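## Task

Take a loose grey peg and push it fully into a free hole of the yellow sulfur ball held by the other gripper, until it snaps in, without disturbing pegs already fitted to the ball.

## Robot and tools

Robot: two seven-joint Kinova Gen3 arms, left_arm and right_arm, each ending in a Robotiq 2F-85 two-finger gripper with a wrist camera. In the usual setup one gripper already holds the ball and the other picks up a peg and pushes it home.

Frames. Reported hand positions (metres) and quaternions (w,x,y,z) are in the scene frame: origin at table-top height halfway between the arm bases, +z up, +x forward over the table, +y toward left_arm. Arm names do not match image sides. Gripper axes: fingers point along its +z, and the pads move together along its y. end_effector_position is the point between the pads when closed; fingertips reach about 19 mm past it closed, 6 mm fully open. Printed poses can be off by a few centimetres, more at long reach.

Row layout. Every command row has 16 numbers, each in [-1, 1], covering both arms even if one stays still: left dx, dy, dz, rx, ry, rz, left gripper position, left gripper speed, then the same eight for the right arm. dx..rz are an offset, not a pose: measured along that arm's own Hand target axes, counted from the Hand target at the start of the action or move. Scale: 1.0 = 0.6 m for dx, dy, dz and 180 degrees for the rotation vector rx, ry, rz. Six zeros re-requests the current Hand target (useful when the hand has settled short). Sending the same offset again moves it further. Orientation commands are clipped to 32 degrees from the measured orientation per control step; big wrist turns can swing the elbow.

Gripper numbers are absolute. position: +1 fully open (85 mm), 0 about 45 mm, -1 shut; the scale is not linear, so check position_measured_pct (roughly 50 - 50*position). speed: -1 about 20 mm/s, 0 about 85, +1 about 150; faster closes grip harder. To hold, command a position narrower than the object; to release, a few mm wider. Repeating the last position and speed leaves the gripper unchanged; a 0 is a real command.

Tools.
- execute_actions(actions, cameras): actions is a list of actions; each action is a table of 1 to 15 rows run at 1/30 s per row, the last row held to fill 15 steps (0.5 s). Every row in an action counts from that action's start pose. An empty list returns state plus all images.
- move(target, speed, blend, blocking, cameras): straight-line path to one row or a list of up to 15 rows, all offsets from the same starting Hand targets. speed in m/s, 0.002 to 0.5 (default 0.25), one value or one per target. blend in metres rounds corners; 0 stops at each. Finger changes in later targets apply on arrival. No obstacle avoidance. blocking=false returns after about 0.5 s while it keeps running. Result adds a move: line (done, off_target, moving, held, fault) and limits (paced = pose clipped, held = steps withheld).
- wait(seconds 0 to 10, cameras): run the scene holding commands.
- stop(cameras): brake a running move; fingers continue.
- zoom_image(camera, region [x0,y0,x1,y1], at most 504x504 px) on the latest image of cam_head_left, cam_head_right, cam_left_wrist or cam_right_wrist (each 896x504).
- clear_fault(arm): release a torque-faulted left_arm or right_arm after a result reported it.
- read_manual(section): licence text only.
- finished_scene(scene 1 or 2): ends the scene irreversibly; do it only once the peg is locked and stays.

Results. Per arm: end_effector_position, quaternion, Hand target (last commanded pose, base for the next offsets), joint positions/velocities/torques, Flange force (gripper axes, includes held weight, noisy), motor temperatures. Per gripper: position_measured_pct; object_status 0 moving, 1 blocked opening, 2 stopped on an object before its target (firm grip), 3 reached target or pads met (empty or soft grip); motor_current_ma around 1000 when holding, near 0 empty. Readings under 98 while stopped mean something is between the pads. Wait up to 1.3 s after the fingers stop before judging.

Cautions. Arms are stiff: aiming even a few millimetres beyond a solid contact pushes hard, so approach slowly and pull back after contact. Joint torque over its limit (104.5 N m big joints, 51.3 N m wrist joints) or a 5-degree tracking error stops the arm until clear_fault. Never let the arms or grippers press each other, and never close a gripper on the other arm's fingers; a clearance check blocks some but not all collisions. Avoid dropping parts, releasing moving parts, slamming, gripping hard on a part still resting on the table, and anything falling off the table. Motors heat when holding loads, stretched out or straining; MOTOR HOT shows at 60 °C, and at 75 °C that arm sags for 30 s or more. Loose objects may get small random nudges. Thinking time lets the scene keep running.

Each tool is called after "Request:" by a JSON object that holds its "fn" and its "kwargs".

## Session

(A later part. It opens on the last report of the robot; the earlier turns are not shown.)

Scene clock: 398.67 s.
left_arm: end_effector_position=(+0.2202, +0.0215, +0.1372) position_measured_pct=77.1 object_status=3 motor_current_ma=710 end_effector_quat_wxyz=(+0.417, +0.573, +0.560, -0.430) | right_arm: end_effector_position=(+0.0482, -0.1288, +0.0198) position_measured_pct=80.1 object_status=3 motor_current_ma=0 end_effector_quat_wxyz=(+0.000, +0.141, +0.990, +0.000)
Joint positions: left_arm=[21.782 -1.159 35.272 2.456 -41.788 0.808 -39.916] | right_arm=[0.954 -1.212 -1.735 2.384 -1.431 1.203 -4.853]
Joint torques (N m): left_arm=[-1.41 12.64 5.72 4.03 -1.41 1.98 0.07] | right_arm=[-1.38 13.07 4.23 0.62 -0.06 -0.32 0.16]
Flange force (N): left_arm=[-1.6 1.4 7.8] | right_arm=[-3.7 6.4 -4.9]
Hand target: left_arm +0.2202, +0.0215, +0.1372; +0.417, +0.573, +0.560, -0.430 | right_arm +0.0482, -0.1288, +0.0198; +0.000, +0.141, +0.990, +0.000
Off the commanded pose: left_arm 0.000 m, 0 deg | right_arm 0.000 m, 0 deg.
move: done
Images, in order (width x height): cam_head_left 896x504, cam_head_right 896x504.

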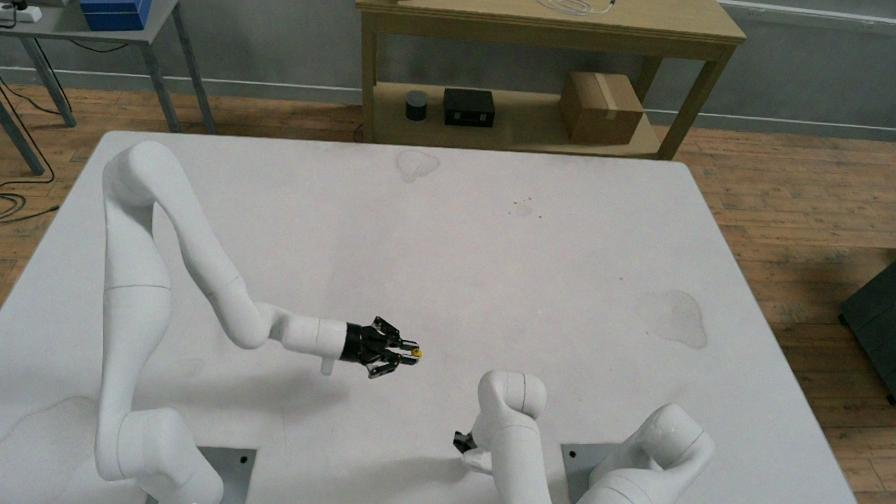

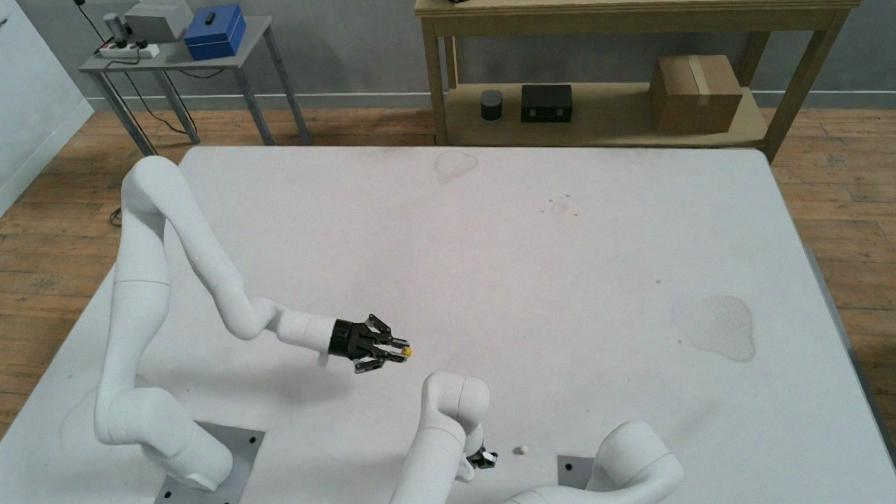

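Request:
{"fn": "move", "kwargs": {"target": [0,0,0,0,0,0,-0.662745,1,0,0,0.0017,0,0,0,-0.6,1], "speed": 0.01}}

Request:
{"fn": "move", "kwargs": {"target": [0,0,0,0,0,0,-0.662745,1,0,0,0.0012,0,0,0,-0.6,1], "speed": 0.01}}

Scene clock: 404.03 s.
left_arm: end_effector_position=(+0.2202, +0.0215, +0.1372) position_measured_pct=77.1 object_status=3 motor_current_ma=710 end_effector_quat_wxyz=(+0.417, +0.573, +0.560, -0.430) | right_arm: end_effector_position=(+0.0482, -0.1288, +0.0188) position_measured_pct=80.1 object_status=3 motor_current_ma=0 end_effector_quat_wxyz=(+0.000, +0.141, +0.990, +0.000)
Joint positions: left_arm=[21.782 -1.159 35.272 2.456 -41.788 0.808 -39.916] | right_arm=[0.955 -1.214 -1.738 2.385 -1.434 1.202 -4.851]
Joint torques (N m): left_arm=[-1.41 12.71 5.78 4.04 -1.39 2.01 0.09] | right_arm=[-0.22 3.55 -3.52 -1.39 -2.89 -1.81 0.15]
Flange force (N): left_arm=[-1.3 1.5 7.8] | right_arm=[-0.3 -3.4 -59.2]
Hand target: left_arm +0.2202, +0.0215, +0.1372; +0.417, +0.573, +0.560, -0.430 | right_arm +0.0482, -0.1288, +0.0187; +0.000, +0.141, +0.990, +0.000
Off the commanded pose: left_arm 0.000 m, 0 deg | right_arm 0.000 m, 0 deg.
move: done

Scene clock: 404.73 s.
left_arm: end_effector_position=(+0.2202, +0.0215, +0.1372) position_measured_pct=77.1 object_status=3 motor_current_ma=710 end_effector_quat_wxyz=(+0.417, +0.573, +0.560, -0.430) | right_arm: end_effector_position=(+0.0482, -0.1288, +0.0181) position_measured_pct=80.1 object_status=3 motor_current_ma=0 end_effector_quat_wxyz=(+0.000, +0.141, +0.990, +0.000)
Joint positions: left_arm=[21.782 -1.159 35.272 2.456 -41.788 0.808 -39.916] | right_arm=[0.956 -1.216 -1.74 2.385 -1.437 1.202 -4.849]
Joint torques (N m): left_arm=[-1.45 12.61 5.79 4.02 -1.39 2.03 0.08] | right_arm=[1.06 -9.72 -14.84 -4.47 -7.55 -3.66 0.1]
Flange force (N): left_arm=[-1.6 1.4 7.8] | right_arm=[3.0 -17.2 -138.6]
Hand target: left_arm +0.2202, +0.0215, +0.1372; +0.417, +0.573, +0.560, -0.430 | right_arm +0.0482, -0.1288, +0.0180; +0.000, +0.141, +0.990, +0.000
Off the commanded pose: left_arm 0.000 m, 0 deg | right_arm 0.000 m, 0 deg.
move: done

Request:
{"fn": "move", "kwargs": {"target": [0,0,0,0,0,0,-0.662745,1,0,0,-0.004,0,0,0,-0.6,1], "speed": 0.02}}

Request:
{"fn": "move", "kwargs": {"target": [0,0,0,0,0,0,-0.662745,1,0,0,0,0,0,0,-1,-1], "speed": 0.02}}

Scene clock: 412.37 s.
left_arm: end_effector_position=(+0.2202, +0.0215, +0.1372) position_measured_pct=77.1 object_status=3 motor_current_ma=710 end_effector_quat_wxyz=(+0.417, +0.573, +0.560, -0.430) | right_arm: end_effector_position=(+0.0482, -0.1289, +0.0204) position_measured_pct=80.1 object_status=3 motor_current_ma=0 end_effector_quat_wxyz=(+0.000, +0.141, +0.990, +0.000)
Joint positions: left_arm=[21.782 -1.159 35.272 2.456 -41.788 0.808 -39.916] | right_arm=[0.954 -1.211 -1.733 2.384 -1.428 1.203 -4.854]
Joint torques (N m): left_arm=[-1.44 12.68 5.78 4.04 -1.37 2.01 0.08] | right_arm=[-1.35 13.02 4.23 0.59 -0.03 -0.31 0.19]
Flange force (N): left_arm=[-1.4 1.5 7.8] | right_arm=[-3.5 6.4 -5.0]
Hand target: left_arm +0.2202, +0.0215, +0.1372; +0.417, +0.573, +0.560, -0.430 | right_arm +0.0482, -0.1288, +0.0204; +0.000, +0.141, +0.990, +0.000
Off the commanded pose: left_arm 0.000 m, 0 deg | right_arm 0.000 m, 0 deg.
move: done

Scene clock: 413.70 s.
left_arm: end_effector_position=(+0.2202, +0.0215, +0.1372) position_measured_pct=77.1 object_status=3 motor_current_ma=710 end_effector_quat_wxyz=(+0.417, +0.573, +0.560, -0.430) | right_arm: end_effector_position=(+0.0482, -0.1289, +0.0204) position_measured_pct=97.0 object_status=0 motor_current_ma=1000 end_effector_quat_wxyz=(+0.000, +0.141, +0.990, +0.000)
Joint positions: left_arm=[21.782 -1.159 35.272 2.456 -41.788 0.808 -39.916] | right_arm=[0.954 -1.211 -1.733 2.384 -1.428 1.203 -4.854]
Joint torques (N m): left_arm=[-1.39 12.59 5.75 4.03 -1.4 2 0.12] | right_arm=[-1.42 12.9 4 0.53 -0.12 -0.27 0.18]
Flange force (N): left_arm=[-1.6 1.3 7.7] | right_arm=[-3.8 6.2 -6.1]
Hand target: left_arm +0.2202, +0.0215, +0.1372; +0.417, +0.573, +0.560, -0.430 | right_arm +0.0482, -0.1289, +0.0204; +0.000, +0.141, +0.990, +0.000
Off the commanded pose: left_arm 0.000 m, 0 deg | right_arm 0.000 m, 0 deg.
move: done

Request:
{"fn": "wait", "kwargs": {"seconds": 1}}

Request:
{"fn": "move", "kwargs": {"target": [0,0,0,0,0,0,-0.662745,1,0,0,-0.167,0,0,0,-1,-1], "speed": 0.08, "cameras": ["all"]}}

Request:
{"fn": "zoom_image", "kwargs": {"camera": "cam_head_left", "region": [430, 400, 530, 490]}}

Request:
{"fn": "zoom_image", "kwargs": {"camera": "cam_head_right", "region": [430, 400, 530, 490]}}

Scene clock: 424.37 s.
left_arm: end_effector_position=(+0.2202, +0.0215, +0.1372) position_measured_pct=77.1 object_status=3 motor_current_ma=710 end_effector_quat_wxyz=(+0.417, +0.573, +0.560, -0.430) | right_arm: end_effector_position=(+0.0482, -0.1289, +0.0204) position_measured_pct=97.0 object_status=2 motor_current_ma=1000 end_effector_quat_wxyz=(+0.000, +0.141, +0.990, +0.000)
Joint positions: left_arm=[21.782 -1.159 35.272 2.456 -41.788 0.808 -39.916] | right_arm=[0.954 -1.211 -1.733 2.384 -1.428 1.203 -4.854]
Joint torques (N m): left_arm=[-1.44 12.58 5.71 4.09 -1.44 2.01 0.08] | right_arm=[-1.4 12.9 3.96 0.57 -0.14 -0.23 0.17]
Flange force (N): left_arm=[-1.9 1.5 8.0] | right_arm=[-3.8 6.2 -6.3]
Hand target: left_arm +0.2202, +0.0215, +0.1372; +0.417, +0.573, +0.560, -0.430 | right_arm +0.0482, -0.1289, +0.0204; +0.000, +0.141, +0.990, +0.000
Tool commands: left_gripper/position=-0.662745 left_gripper/speed=+1.0 right_gripper/position=-1.0 right_gripper/speed=-1.0
Off the commanded pose: left_arm 0.000 m, 0 deg | right_arm 0.000 m, 0 deg.
wait: 1.00 s; at rest from the start

Scene clock: 426.00 s.
left_arm: end_effector_position=(+0.2202, +0.0215, +0.1372) position_measured_pct=77.1 object_status=3 motor_current_ma=710 end_effector_quat_wxyz=(+0.417, +0.573, +0.560, -0.430) | right_arm: end_effector_position=(+0.0483, -0.1288, +0.1206) position_measured_pct=97.0 object_status=2 motor_current_ma=1000 end_effector_quat_wxyz=(+0.000, +0.141, +0.990, +0.000)
Joint positions: left_arm=[21.782 -1.159 35.272 2.456 -41.788 0.808 -39.916] | right_arm=[0.838 -1.021 -1.455 2.28 -1.073 1.303 -5.053]
Joint torques (N m): left_arm=[-1.42 12.61 5.75 4.02 -1.39 2.04 0.12] | right_arm=[-1.37 11.61 4.23 -2.4 -0.03 -0.32 0.15]
Flange force (N): left_arm=[-1.6 1.4 7.7] | right_arm=[-2.5 5.1 -6.4]
Hand target: left_arm +0.2202, +0.0215, +0.1372; +0.417, +0.573, +0.560, -0.430 | right_arm +0.0483, -0.1288, +0.1206; +0.000, +0.141, +0.990, +0.000
Off the commanded pose: left_arm 0.000 m, 0 deg | right_arm 0.000 m, 0 deg.
move: done

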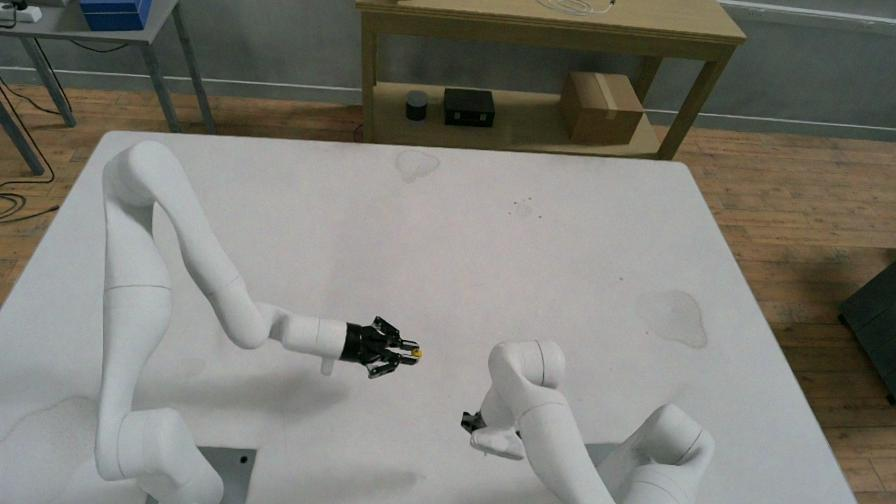

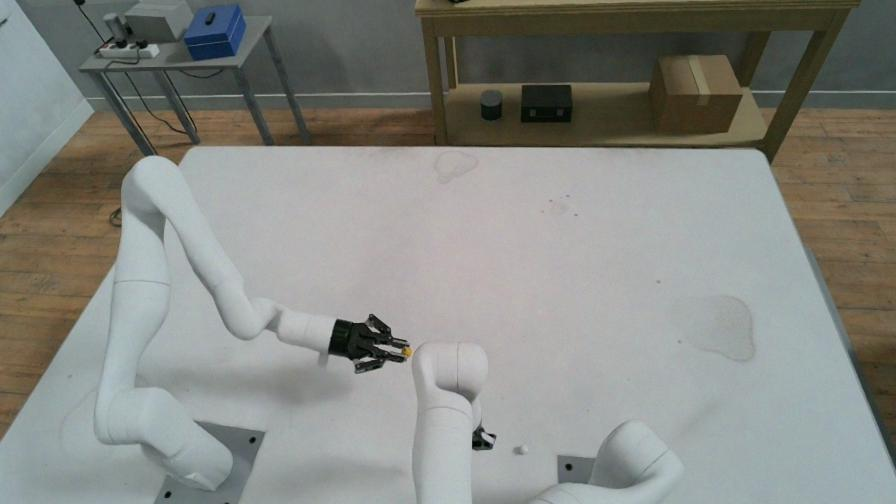

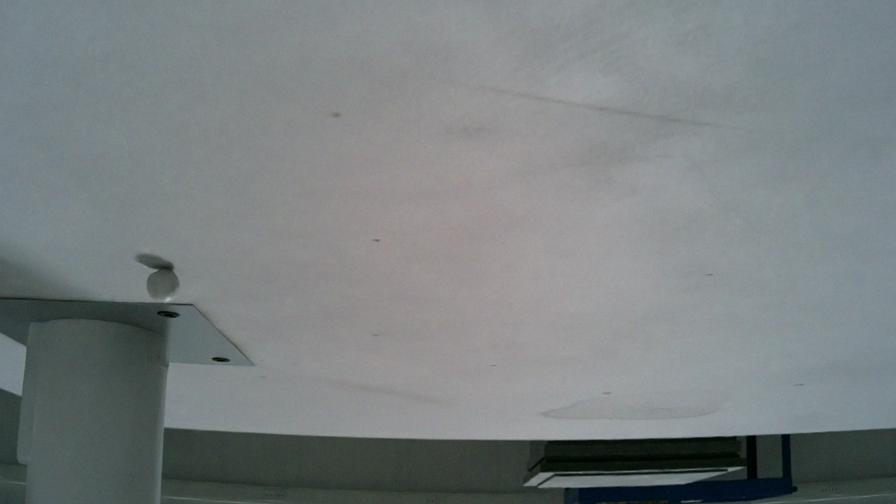

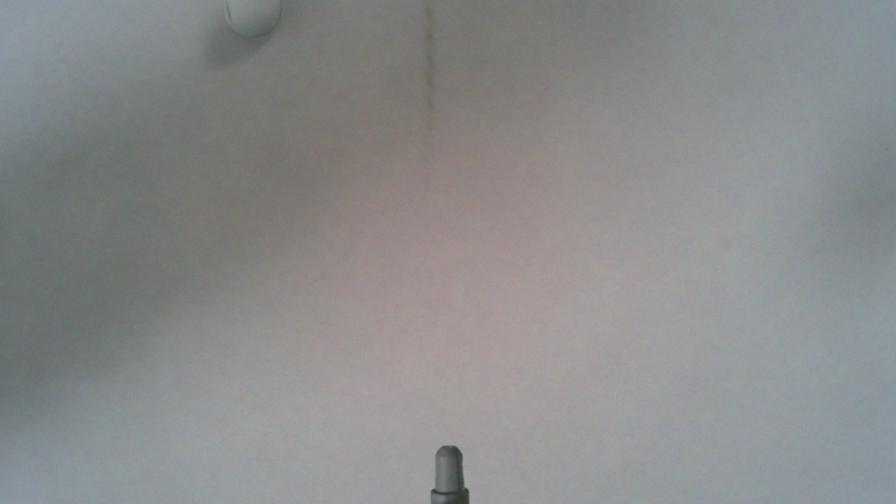

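Scaled by 5.040 from the camera's 896x504 image, which has a finer 1280x720 frame.

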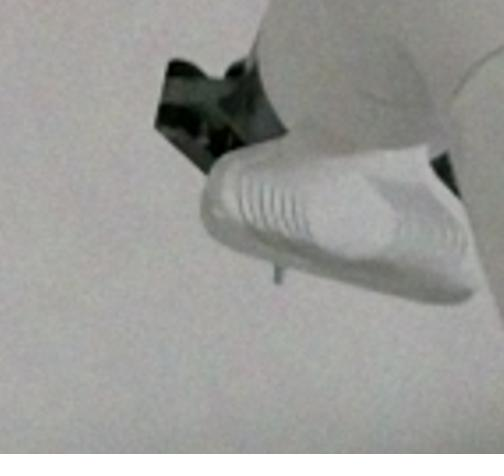

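Scaled by 5.040 from the camera's 896x504 image, which has a finer 1280x720 frame.

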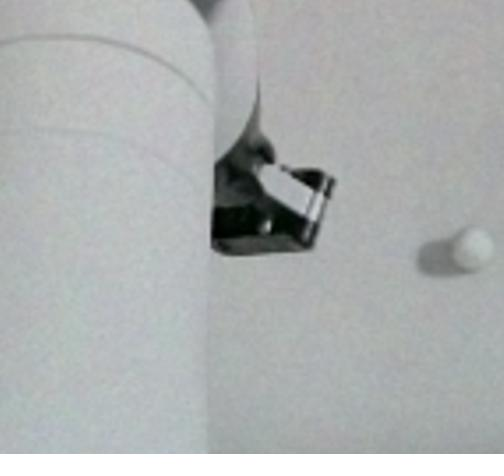

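Request:
{"fn": "zoom_image", "kwargs": {"camera": "cam_right_wrist", "region": [400, 424, 500, 504]}}

Scaled by 5.040 from the camera's 896x504 image, which has a finer 1280x720 frame.

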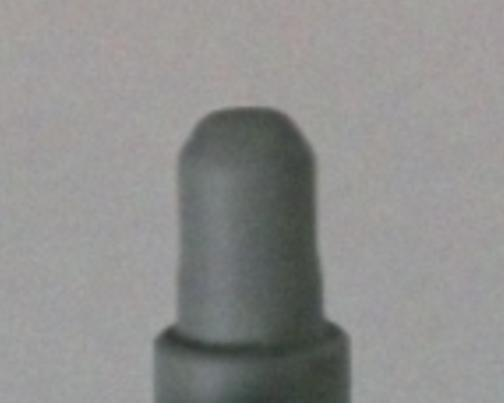

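Request:
{"fn": "move", "kwargs": {"target": [[0,0,0,0,0,0,-0.662745,1,-0.136,0.0205,-0.0833,-0.0256,0.0348,0.2066,-1,-1],[0,0,0,0,0,0,-0.662745,1,-0.2792,0.0574,0.0133,-0.0512,0.0696,0.4132,-1,-1]], "blend": [0.03,0], "speed": 0.15, "cameras": ["all"]}}

Scene clock: 475.33 s.
left_arm: end_effector_position=(+0.2202, +0.0215, +0.1372) position_measured_pct=77.1 object_status=3 motor_current_ma=710 end_effector_quat_wxyz=(+0.417, +0.573, +0.560, -0.430) | right_arm: end_effector_position=(+0.2187, -0.1426, +0.1126) position_measured_pct=97.0 object_status=2 motor_current_ma=1000 end_effector_quat_wxyz=(-0.090, +0.708, +0.695, +0.088)
Joint positions: left_arm=[21.782 -1.159 35.272 2.456 -41.788 0.808 -39.916] | right_arm=[1.566 -1.043 -1.533 2.266 -1.334 1.424 -5.621]
Joint torques (N m): left_arm=[-1.46 12.56 5.74 4.01 -1.4 2.01 0.1] | right_arm=[-1.36 12.91 4.44 -1.83 -0.6 0.12 0.26]
Flange force (N): left_arm=[-1.8 1.3 7.8] | right_arm=[2.7 6.2 -5.4]
Hand target: left_arm +0.2202, +0.0215, +0.1372; +0.417, +0.573, +0.560, -0.430 | right_arm +0.2187, -0.1426, +0.1126; -0.090, +0.708, +0.695, +0.088
Off the commanded pose: left_arm 0.000 m, 0 deg | right_arm 0.000 m, 0 deg.
move: done

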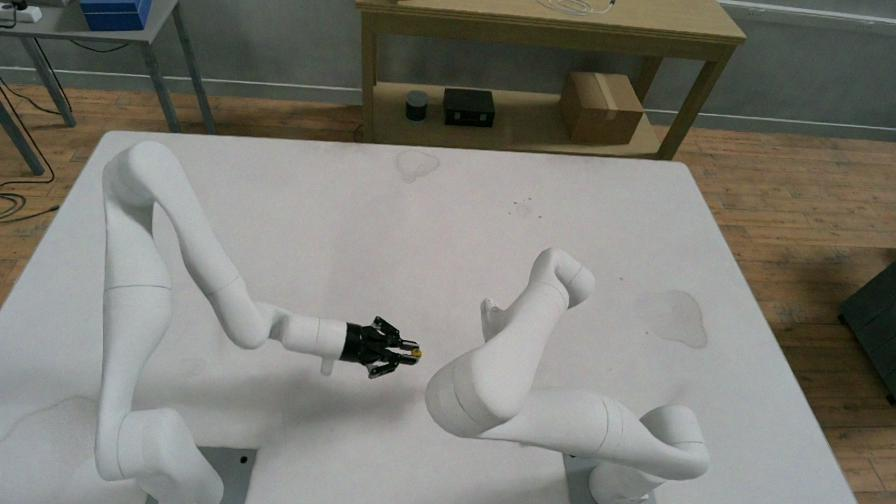

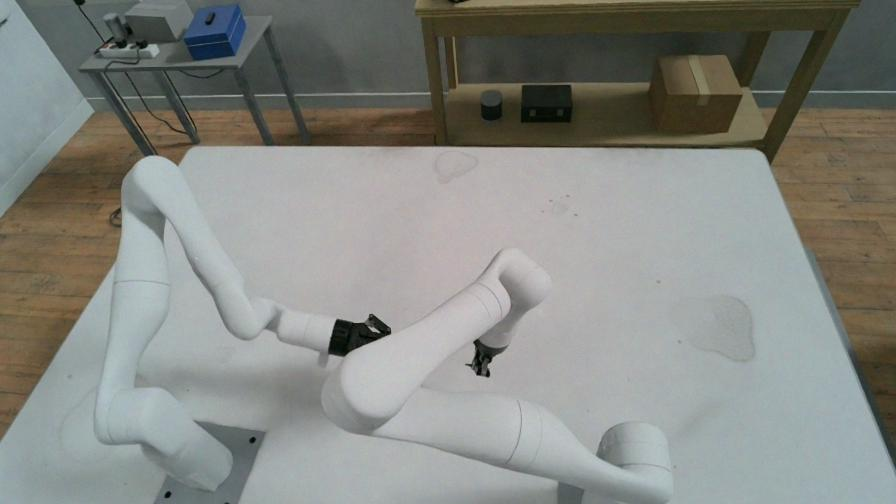

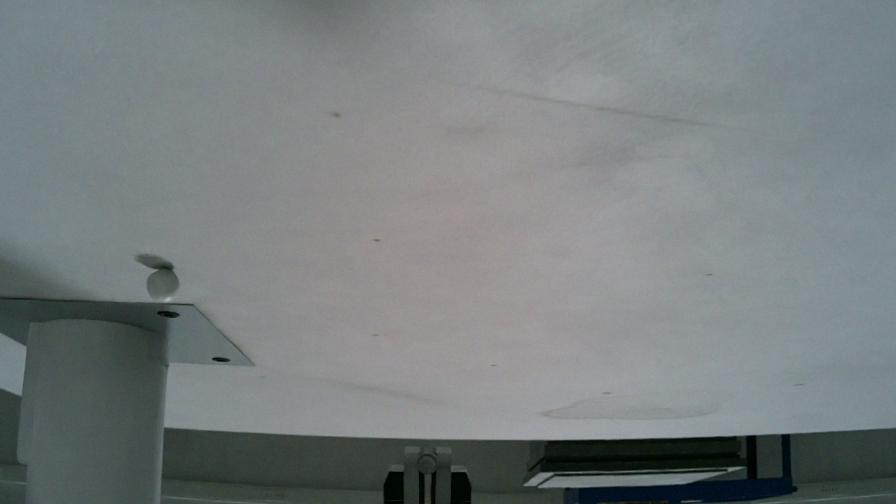

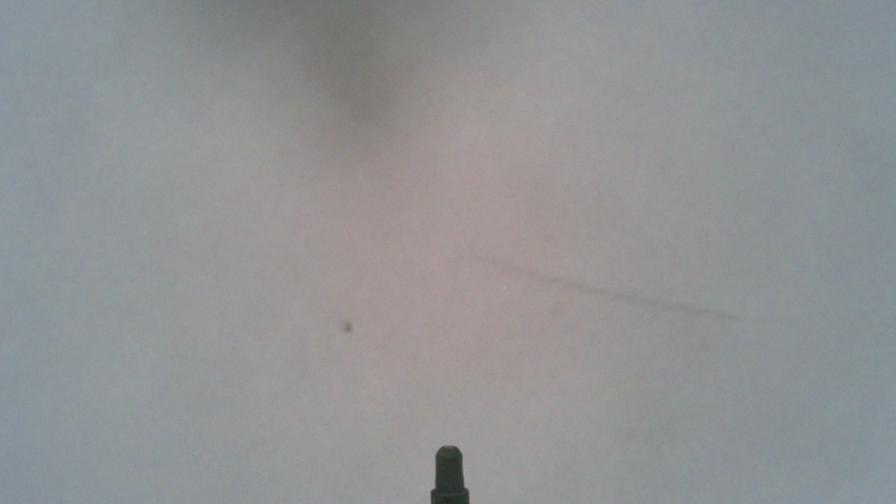

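Request:
{"fn": "zoom_image", "kwargs": {"camera": "cam_left_wrist", "region": [370, 434, 480, 504]}}

Scaled by 4.582 from the camera's 896x504 image, which has a finer 1280x720 frame.

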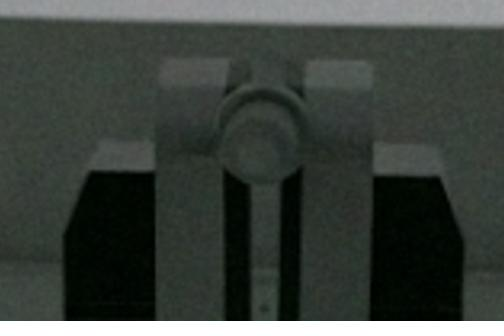

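Request:
{"fn": "move", "kwargs": {"target": [0,0,0,0,0,0,-0.662745,1,0.1717,0,0,0,0,0,-1,-1], "speed": 0.1, "cameras": ["all"]}}

Request:
{"fn": "zoom_image", "kwargs": {"camera": "cam_right_wrist", "region": [350, 264, 550, 504]}}

Scene clock: 507.47 s.
left_arm: end_effector_position=(+0.2202, +0.0215, +0.1372) position_measured_pct=77.1 object_status=3 motor_current_ma=710 end_effector_quat_wxyz=(+0.417, +0.573, +0.560, -0.430) | right_arm: end_effector_position=(+0.2206, -0.0429, +0.1383) position_measured_pct=97.0 object_status=2 motor_current_ma=1000 end_effector_quat_wxyz=(-0.090, +0.708, +0.695, +0.088)
Joint positions: left_arm=[21.782 -1.159 35.272 2.456 -41.788 0.808 -39.916] | right_arm=[1.414 -1.093 -1.52 2.019 -1.359 1.483 -6.002]
Joint torques (N m): left_arm=[-1.44 12.65 5.76 4.02 -1.41 2.03 0.07] | right_arm=[-1.33 14.96 5.7 -2.24 -0.82 -0.11 0.21]
Flange force (N): left_arm=[-1.6 1.4 7.8] | right_arm=[4.3 5.4 -4.6]
Hand target: left_arm +0.2202, +0.0215, +0.1372; +0.417, +0.573, +0.560, -0.430 | right_arm +0.2206, -0.0428, +0.1383; -0.090, +0.708, +0.695, +0.088
Off the commanded pose: left_arm 0.000 m, 0 deg | right_arm 0.000 m, 0 deg.
move: done

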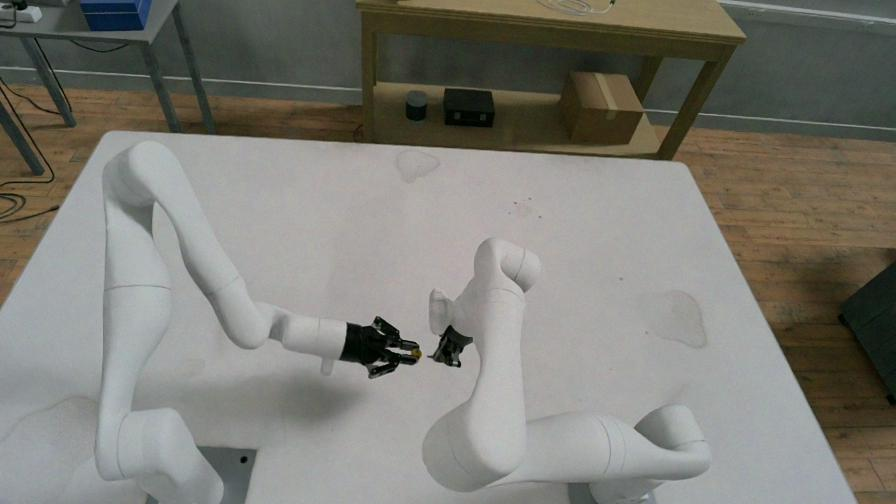

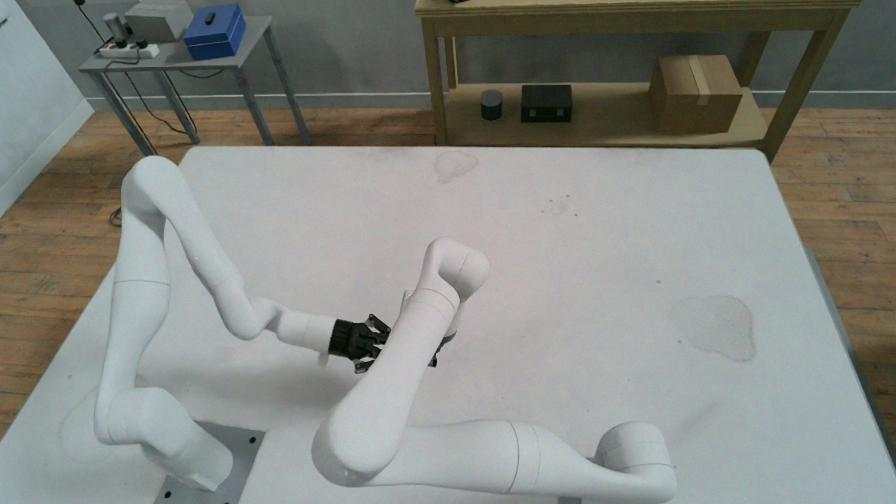

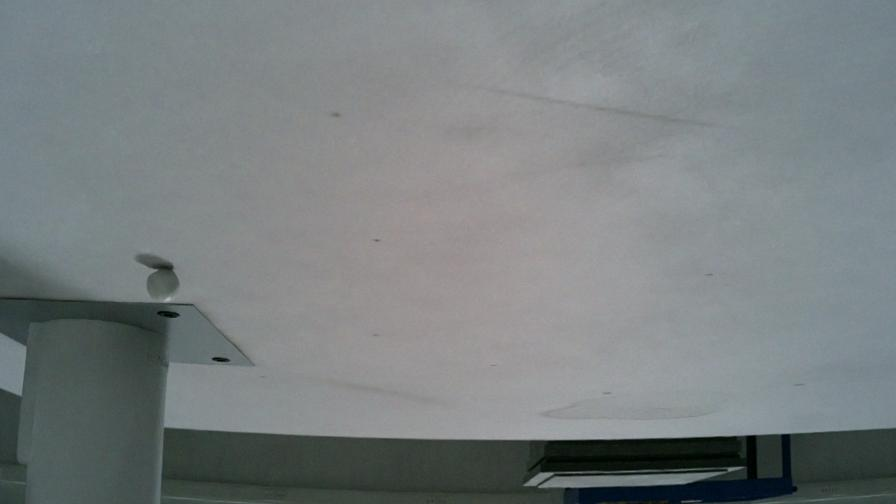

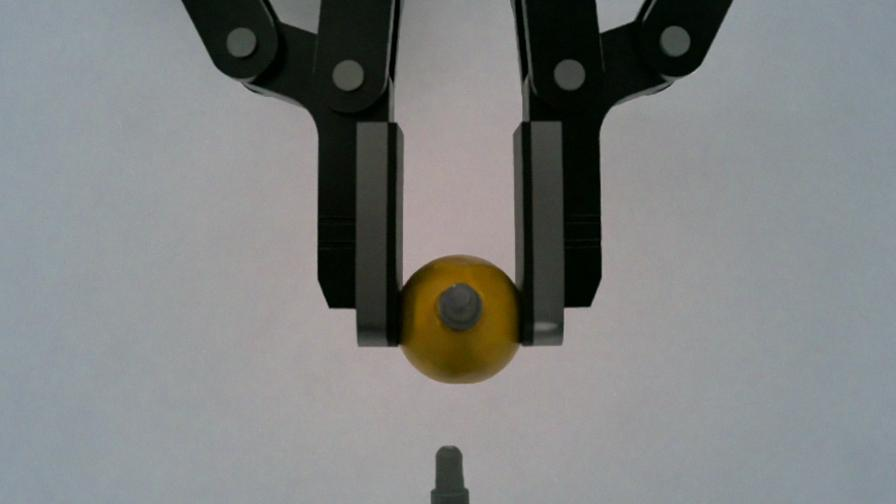

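Scaled by 2.100 from the camera's 896x504 image, which has a finer 1280x720 frame.

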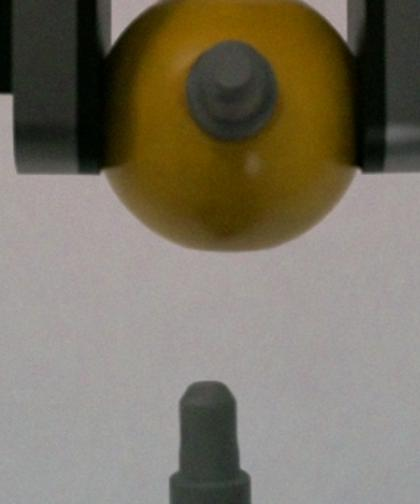

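Request:
{"fn": "zoom_image", "kwargs": {"camera": "cam_head_left", "region": [395, 330, 455, 380]}}

Scaled by 8.400 from the camera's 896x504 image, which has a finer 1280x720 frame.

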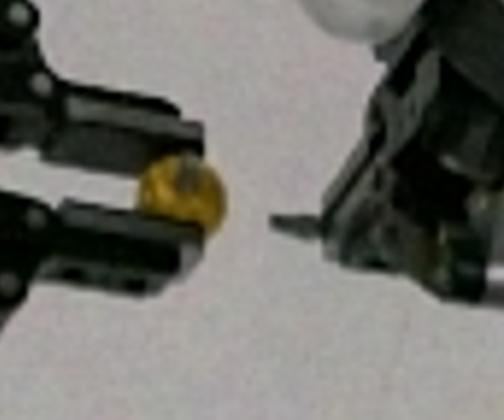

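Request:
{"fn": "move", "kwargs": {"target": [0,0,0,0,0,0,-0.662745,1,0.0117,0.0032,0,0,0,0,-1,-1], "speed": 0.05, "cameras": ["all"]}}

Request:
{"fn": "zoom_image", "kwargs": {"camera": "cam_head_left", "region": [395, 330, 455, 380]}}

Request:
{"fn": "zoom_image", "kwargs": {"camera": "cam_right_wrist", "region": [380, 304, 540, 504]}}

Request:
{"fn": "zoom_image", "kwargs": {"camera": "cam_head_right", "region": [380, 320, 460, 380]}}

Scene clock: 531.57 s.
left_arm: end_effector_position=(+0.2202, +0.0215, +0.1372) position_measured_pct=77.1 object_status=3 motor_current_ma=710 end_effector_quat_wxyz=(+0.417, +0.573, +0.560, -0.430) | right_arm: end_effector_position=(+0.2226, -0.0361, +0.1400) position_measured_pct=97.0 object_status=2 motor_current_ma=1000 end_effector_quat_wxyz=(-0.090, +0.708, +0.695, +0.088)
Joint positions: left_arm=[21.782 -1.159 35.272 2.456 -41.788 0.808 -39.916] | right_arm=[1.414 -1.096 -1.522 1.996 -1.361 1.487 -6.025]
Joint torques (N m): left_arm=[-1.34 12.59 5.72 4.03 -1.43 2.01 0.07] | right_arm=[-1.33 15.09 5.78 -2.19 -0.8 -0.18 0.17]
Flange force (N): left_arm=[-1.8 1.6 7.6] | right_arm=[4.4 5.5 -4.6]
Hand target: left_arm +0.2202, +0.0215, +0.1372; +0.417, +0.573, +0.560, -0.430 | right_arm +0.2227, -0.0361, +0.1400; -0.090, +0.708, +0.695, +0.088
Off the commanded pose: left_arm 0.000 m, 0 deg | right_arm 0.000 m, 0 deg.
move: done

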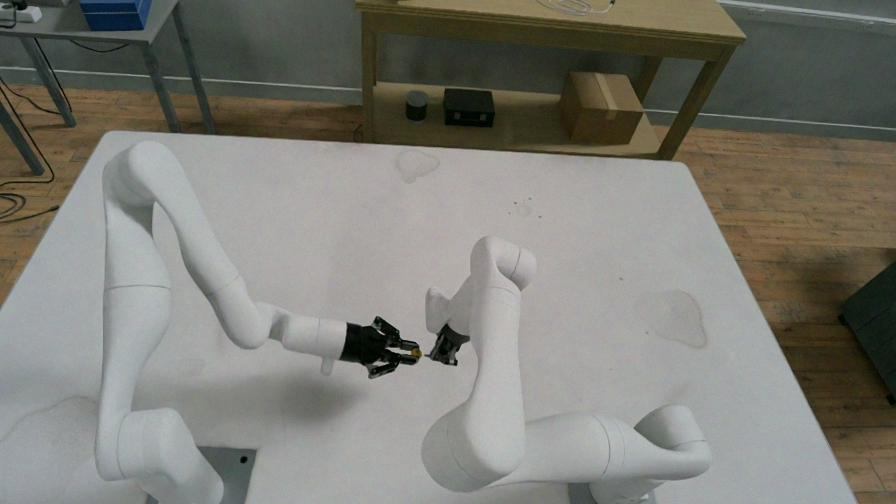

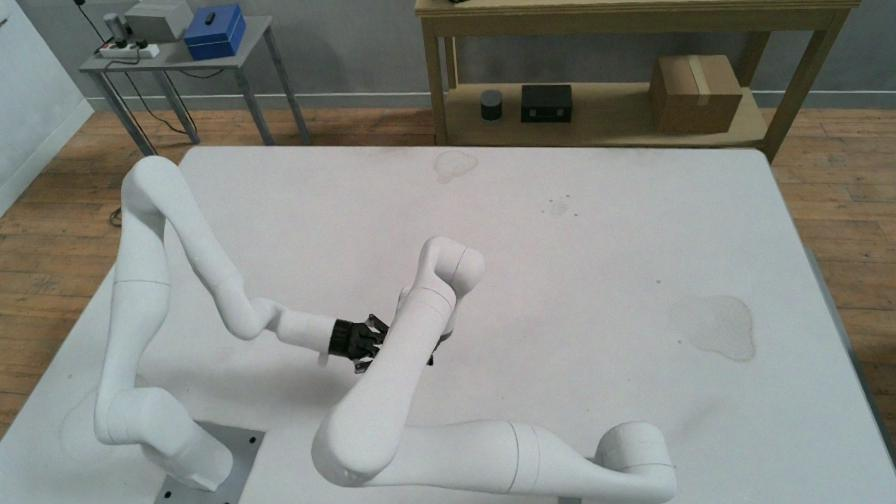

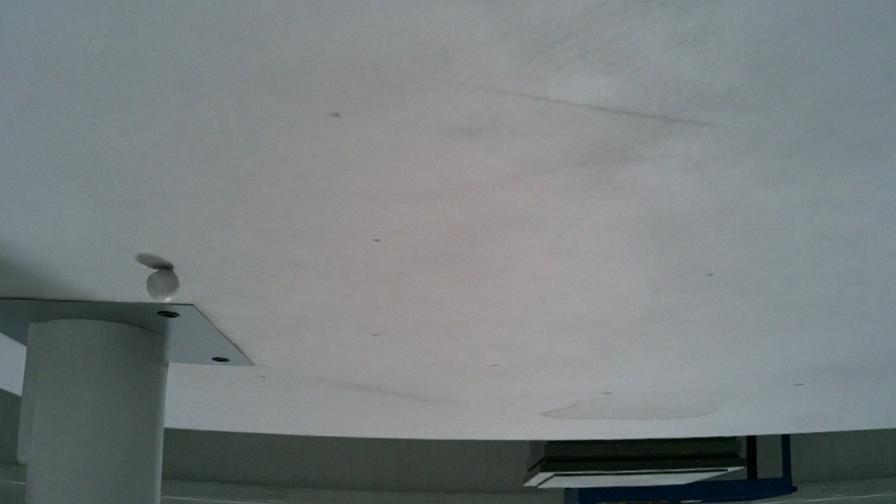

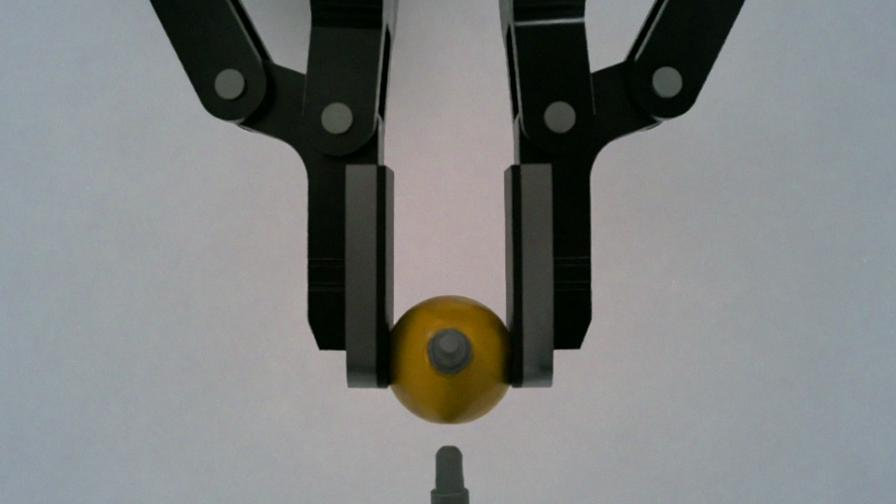

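Scaled by 8.400 from the camera's 896x504 image, which has a finer 1280x720 frame.

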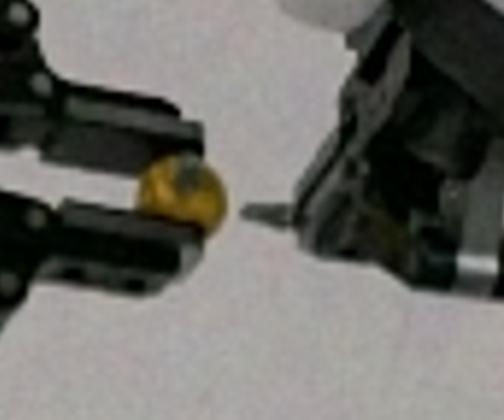

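Scaled by 2.520 from the camera's 896x504 image, which has a finer 1280x720 frame.

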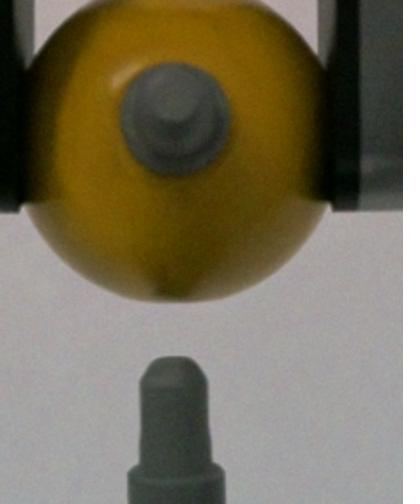

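Scaled by 6.300 from the camera's 896x504 image, which has a finer 1280x720 frame.

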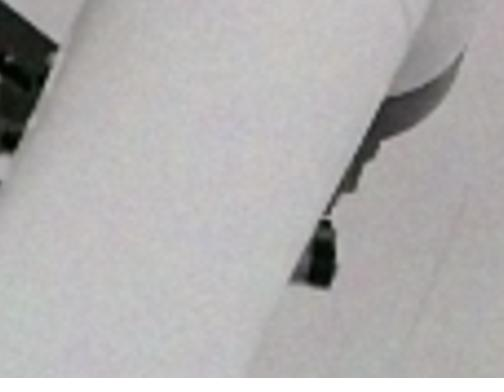

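Request:
{"fn": "move", "kwargs": {"target": [0,0,0,0,0,0,-0.662745,1,0,0,-0.0042,0,0,0,-1,-1], "speed": 0.05, "cameras": ["cam_head_left","cam_right_wrist","cam_left_wrist"]}}

Request:
{"fn": "zoom_image", "kwargs": {"camera": "cam_head_left", "region": [405, 340, 441, 370]}}

Request:
{"fn": "zoom_image", "kwargs": {"camera": "cam_right_wrist", "region": [380, 384, 520, 504]}}

Scene clock: 575.87 s.
left_arm: end_effector_position=(+0.2202, +0.0215, +0.1372) position_measured_pct=77.1 object_status=3 motor_current_ma=710 end_effector_quat_wxyz=(+0.417, +0.573, +0.560, -0.430) | right_arm: end_effector_position=(+0.2227, -0.0367, +0.1425) position_measured_pct=97.0 object_status=2 motor_current_ma=1000 end_effector_quat_wxyz=(-0.090, +0.708, +0.695, +0.088)
Joint positions: left_arm=[21.782 -1.159 35.272 2.456 -41.788 0.808 -39.916] | right_arm=[1.413 -1.092 -1.518 1.995 -1.355 1.49 -6.026]
Joint torques (N m): left_arm=[-1.42 12.63 5.78 4.09 -1.38 2 0.1] | right_arm=[-1.35 15.06 5.77 -2.17 -0.8 -0.18 0.17]
Flange force (N): left_arm=[-1.4 1.5 7.8] | right_arm=[4.6 5.7 -4.7]
Hand target: left_arm +0.2202, +0.0215, +0.1372; +0.417, +0.573, +0.560, -0.430 | right_arm +0.2227, -0.0367, +0.1425; -0.090, +0.708, +0.695, +0.088
Off the commanded pose: left_arm 0.000 m, 0 deg | right_arm 0.000 m, 0 deg.
move: done
Images, in order (width x height): cam_head_left 896x504, cam_left_wrist 896x504, cam_right_wrist 896x504.

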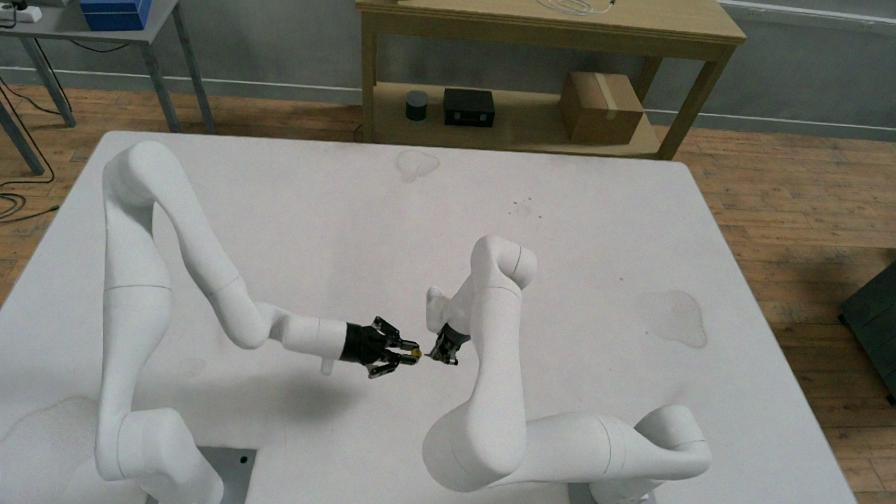

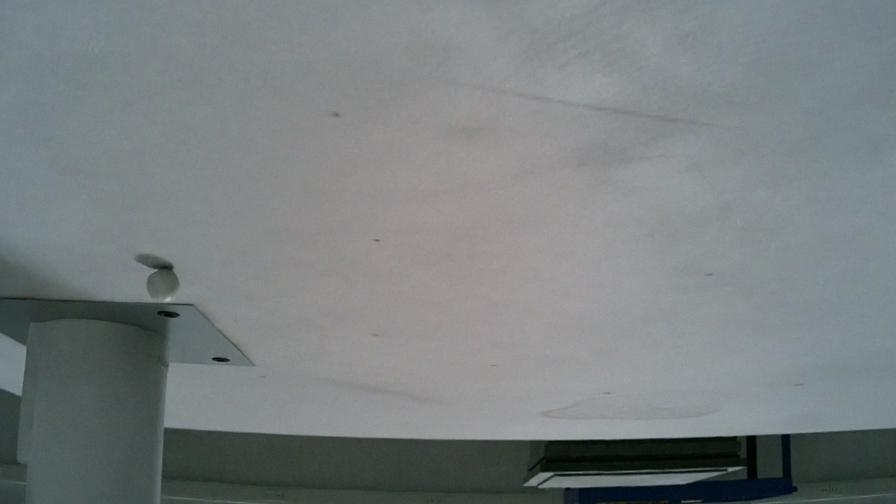

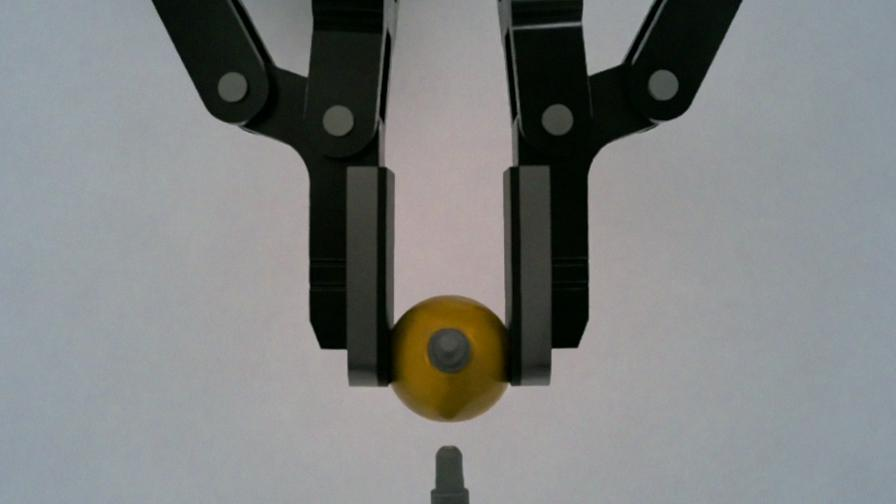

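Scaled by 14.000 from the camera's 896x504 image, which has a finer 1280x720 frame.

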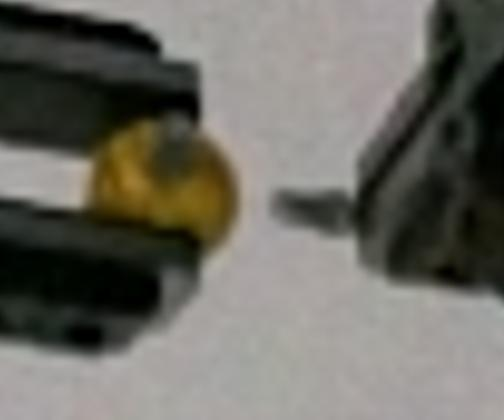

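Scaled by 3.600 from the camera's 896x504 image, which has a finer 1280x720 frame.

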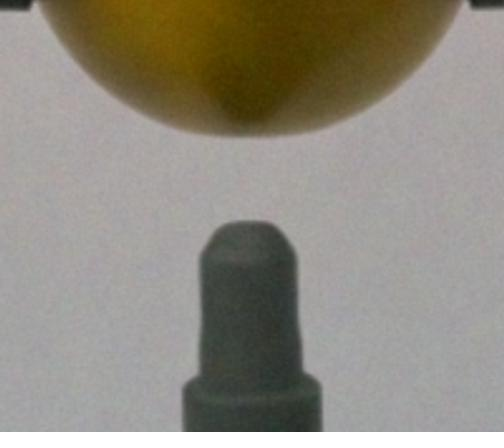

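Request:
{"fn": "move", "kwargs": {"target": [0,0,0,0,0,0,-0.662745,1,0.0067,0,0.0008,0,0,0,-1,-1], "speed": 0.02, "cameras": ["cam_head_left","cam_right_wrist"]}}

Request:
{"fn": "zoom_image", "kwargs": {"camera": "cam_head_left", "region": [405, 340, 441, 370]}}

Request:
{"fn": "zoom_image", "kwargs": {"camera": "cam_right_wrist", "region": [380, 384, 520, 504]}}

Scene clock: 589.63 s.
left_arm: end_effector_position=(+0.2202, +0.0215, +0.1372) position_measured_pct=77.1 object_status=3 motor_current_ma=710 end_effector_quat_wxyz=(+0.417, +0.573, +0.560, -0.430) | right_arm: end_effector_position=(+0.2227, -0.0327, +0.1430) position_measured_pct=97.0 object_status=2 motor_current_ma=1000 end_effector_quat_wxyz=(-0.090, +0.708, +0.695, +0.088)
Joint positions: left_arm=[21.782 -1.159 35.272 2.456 -41.788 0.808 -39.916] | right_arm=[1.41 -1.094 -1.519 1.984 -1.358 1.491 -6.039]
Joint torques (N m): left_arm=[-1.4 12.6 5.74 4.05 -1.41 2 0.1] | right_arm=[-1.35 15.22 5.81 -2.15 -0.8 -0.15 0.13]
Flange force (N): left_arm=[-1.7 1.4 7.8] | right_arm=[4.6 5.7 -4.5]
Hand target: left_arm +0.2202, +0.0215, +0.1372; +0.417, +0.573, +0.560, -0.430 | right_arm +0.2227, -0.0327, +0.1430; -0.090, +0.708, +0.695, +0.088
Off the commanded pose: left_arm 0.000 m, 0 deg | right_arm 0.000 m, 0 deg.
move: done
Images, in order (width x height): cam_head_left 896x504, cam_right_wrist 896x504.

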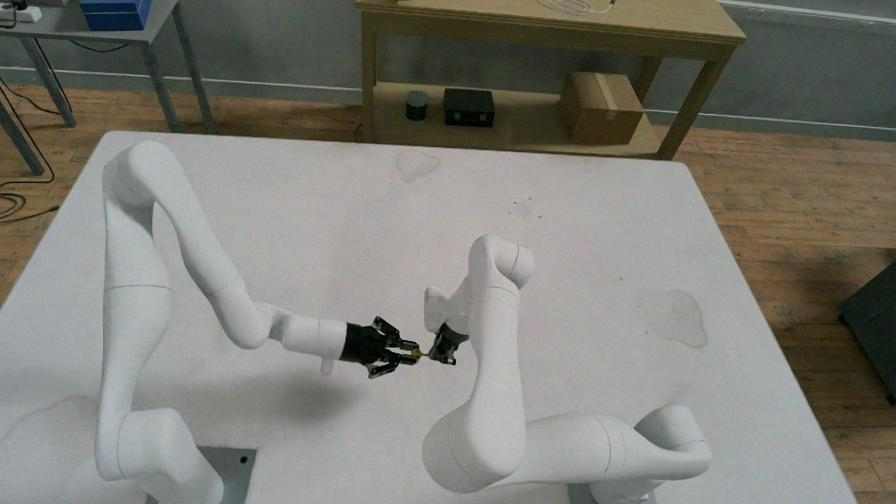

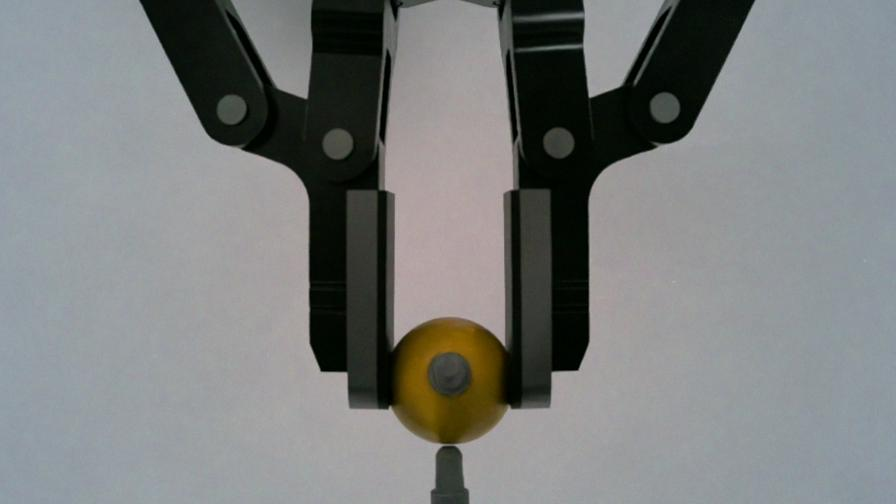

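Scaled by 14.000 from the camera's 896x504 image, which has a finer 1280x720 frame.

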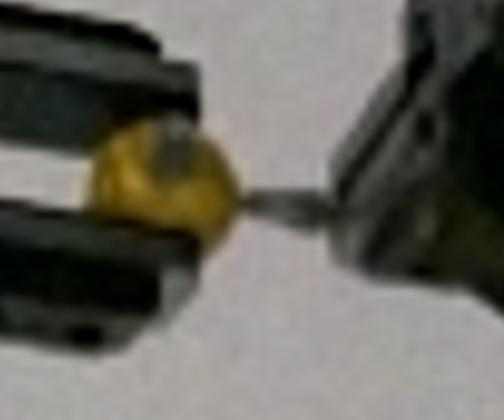

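Scaled by 3.600 from the camera's 896x504 image, which has a finer 1280x720 frame.

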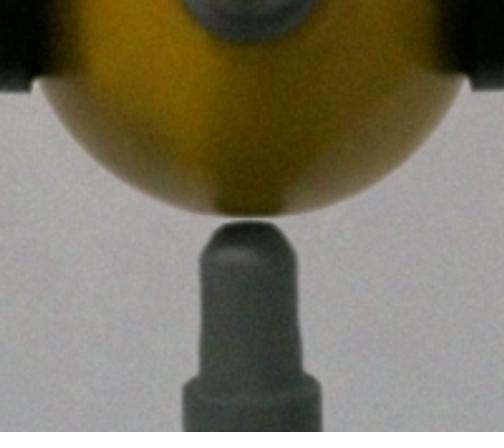

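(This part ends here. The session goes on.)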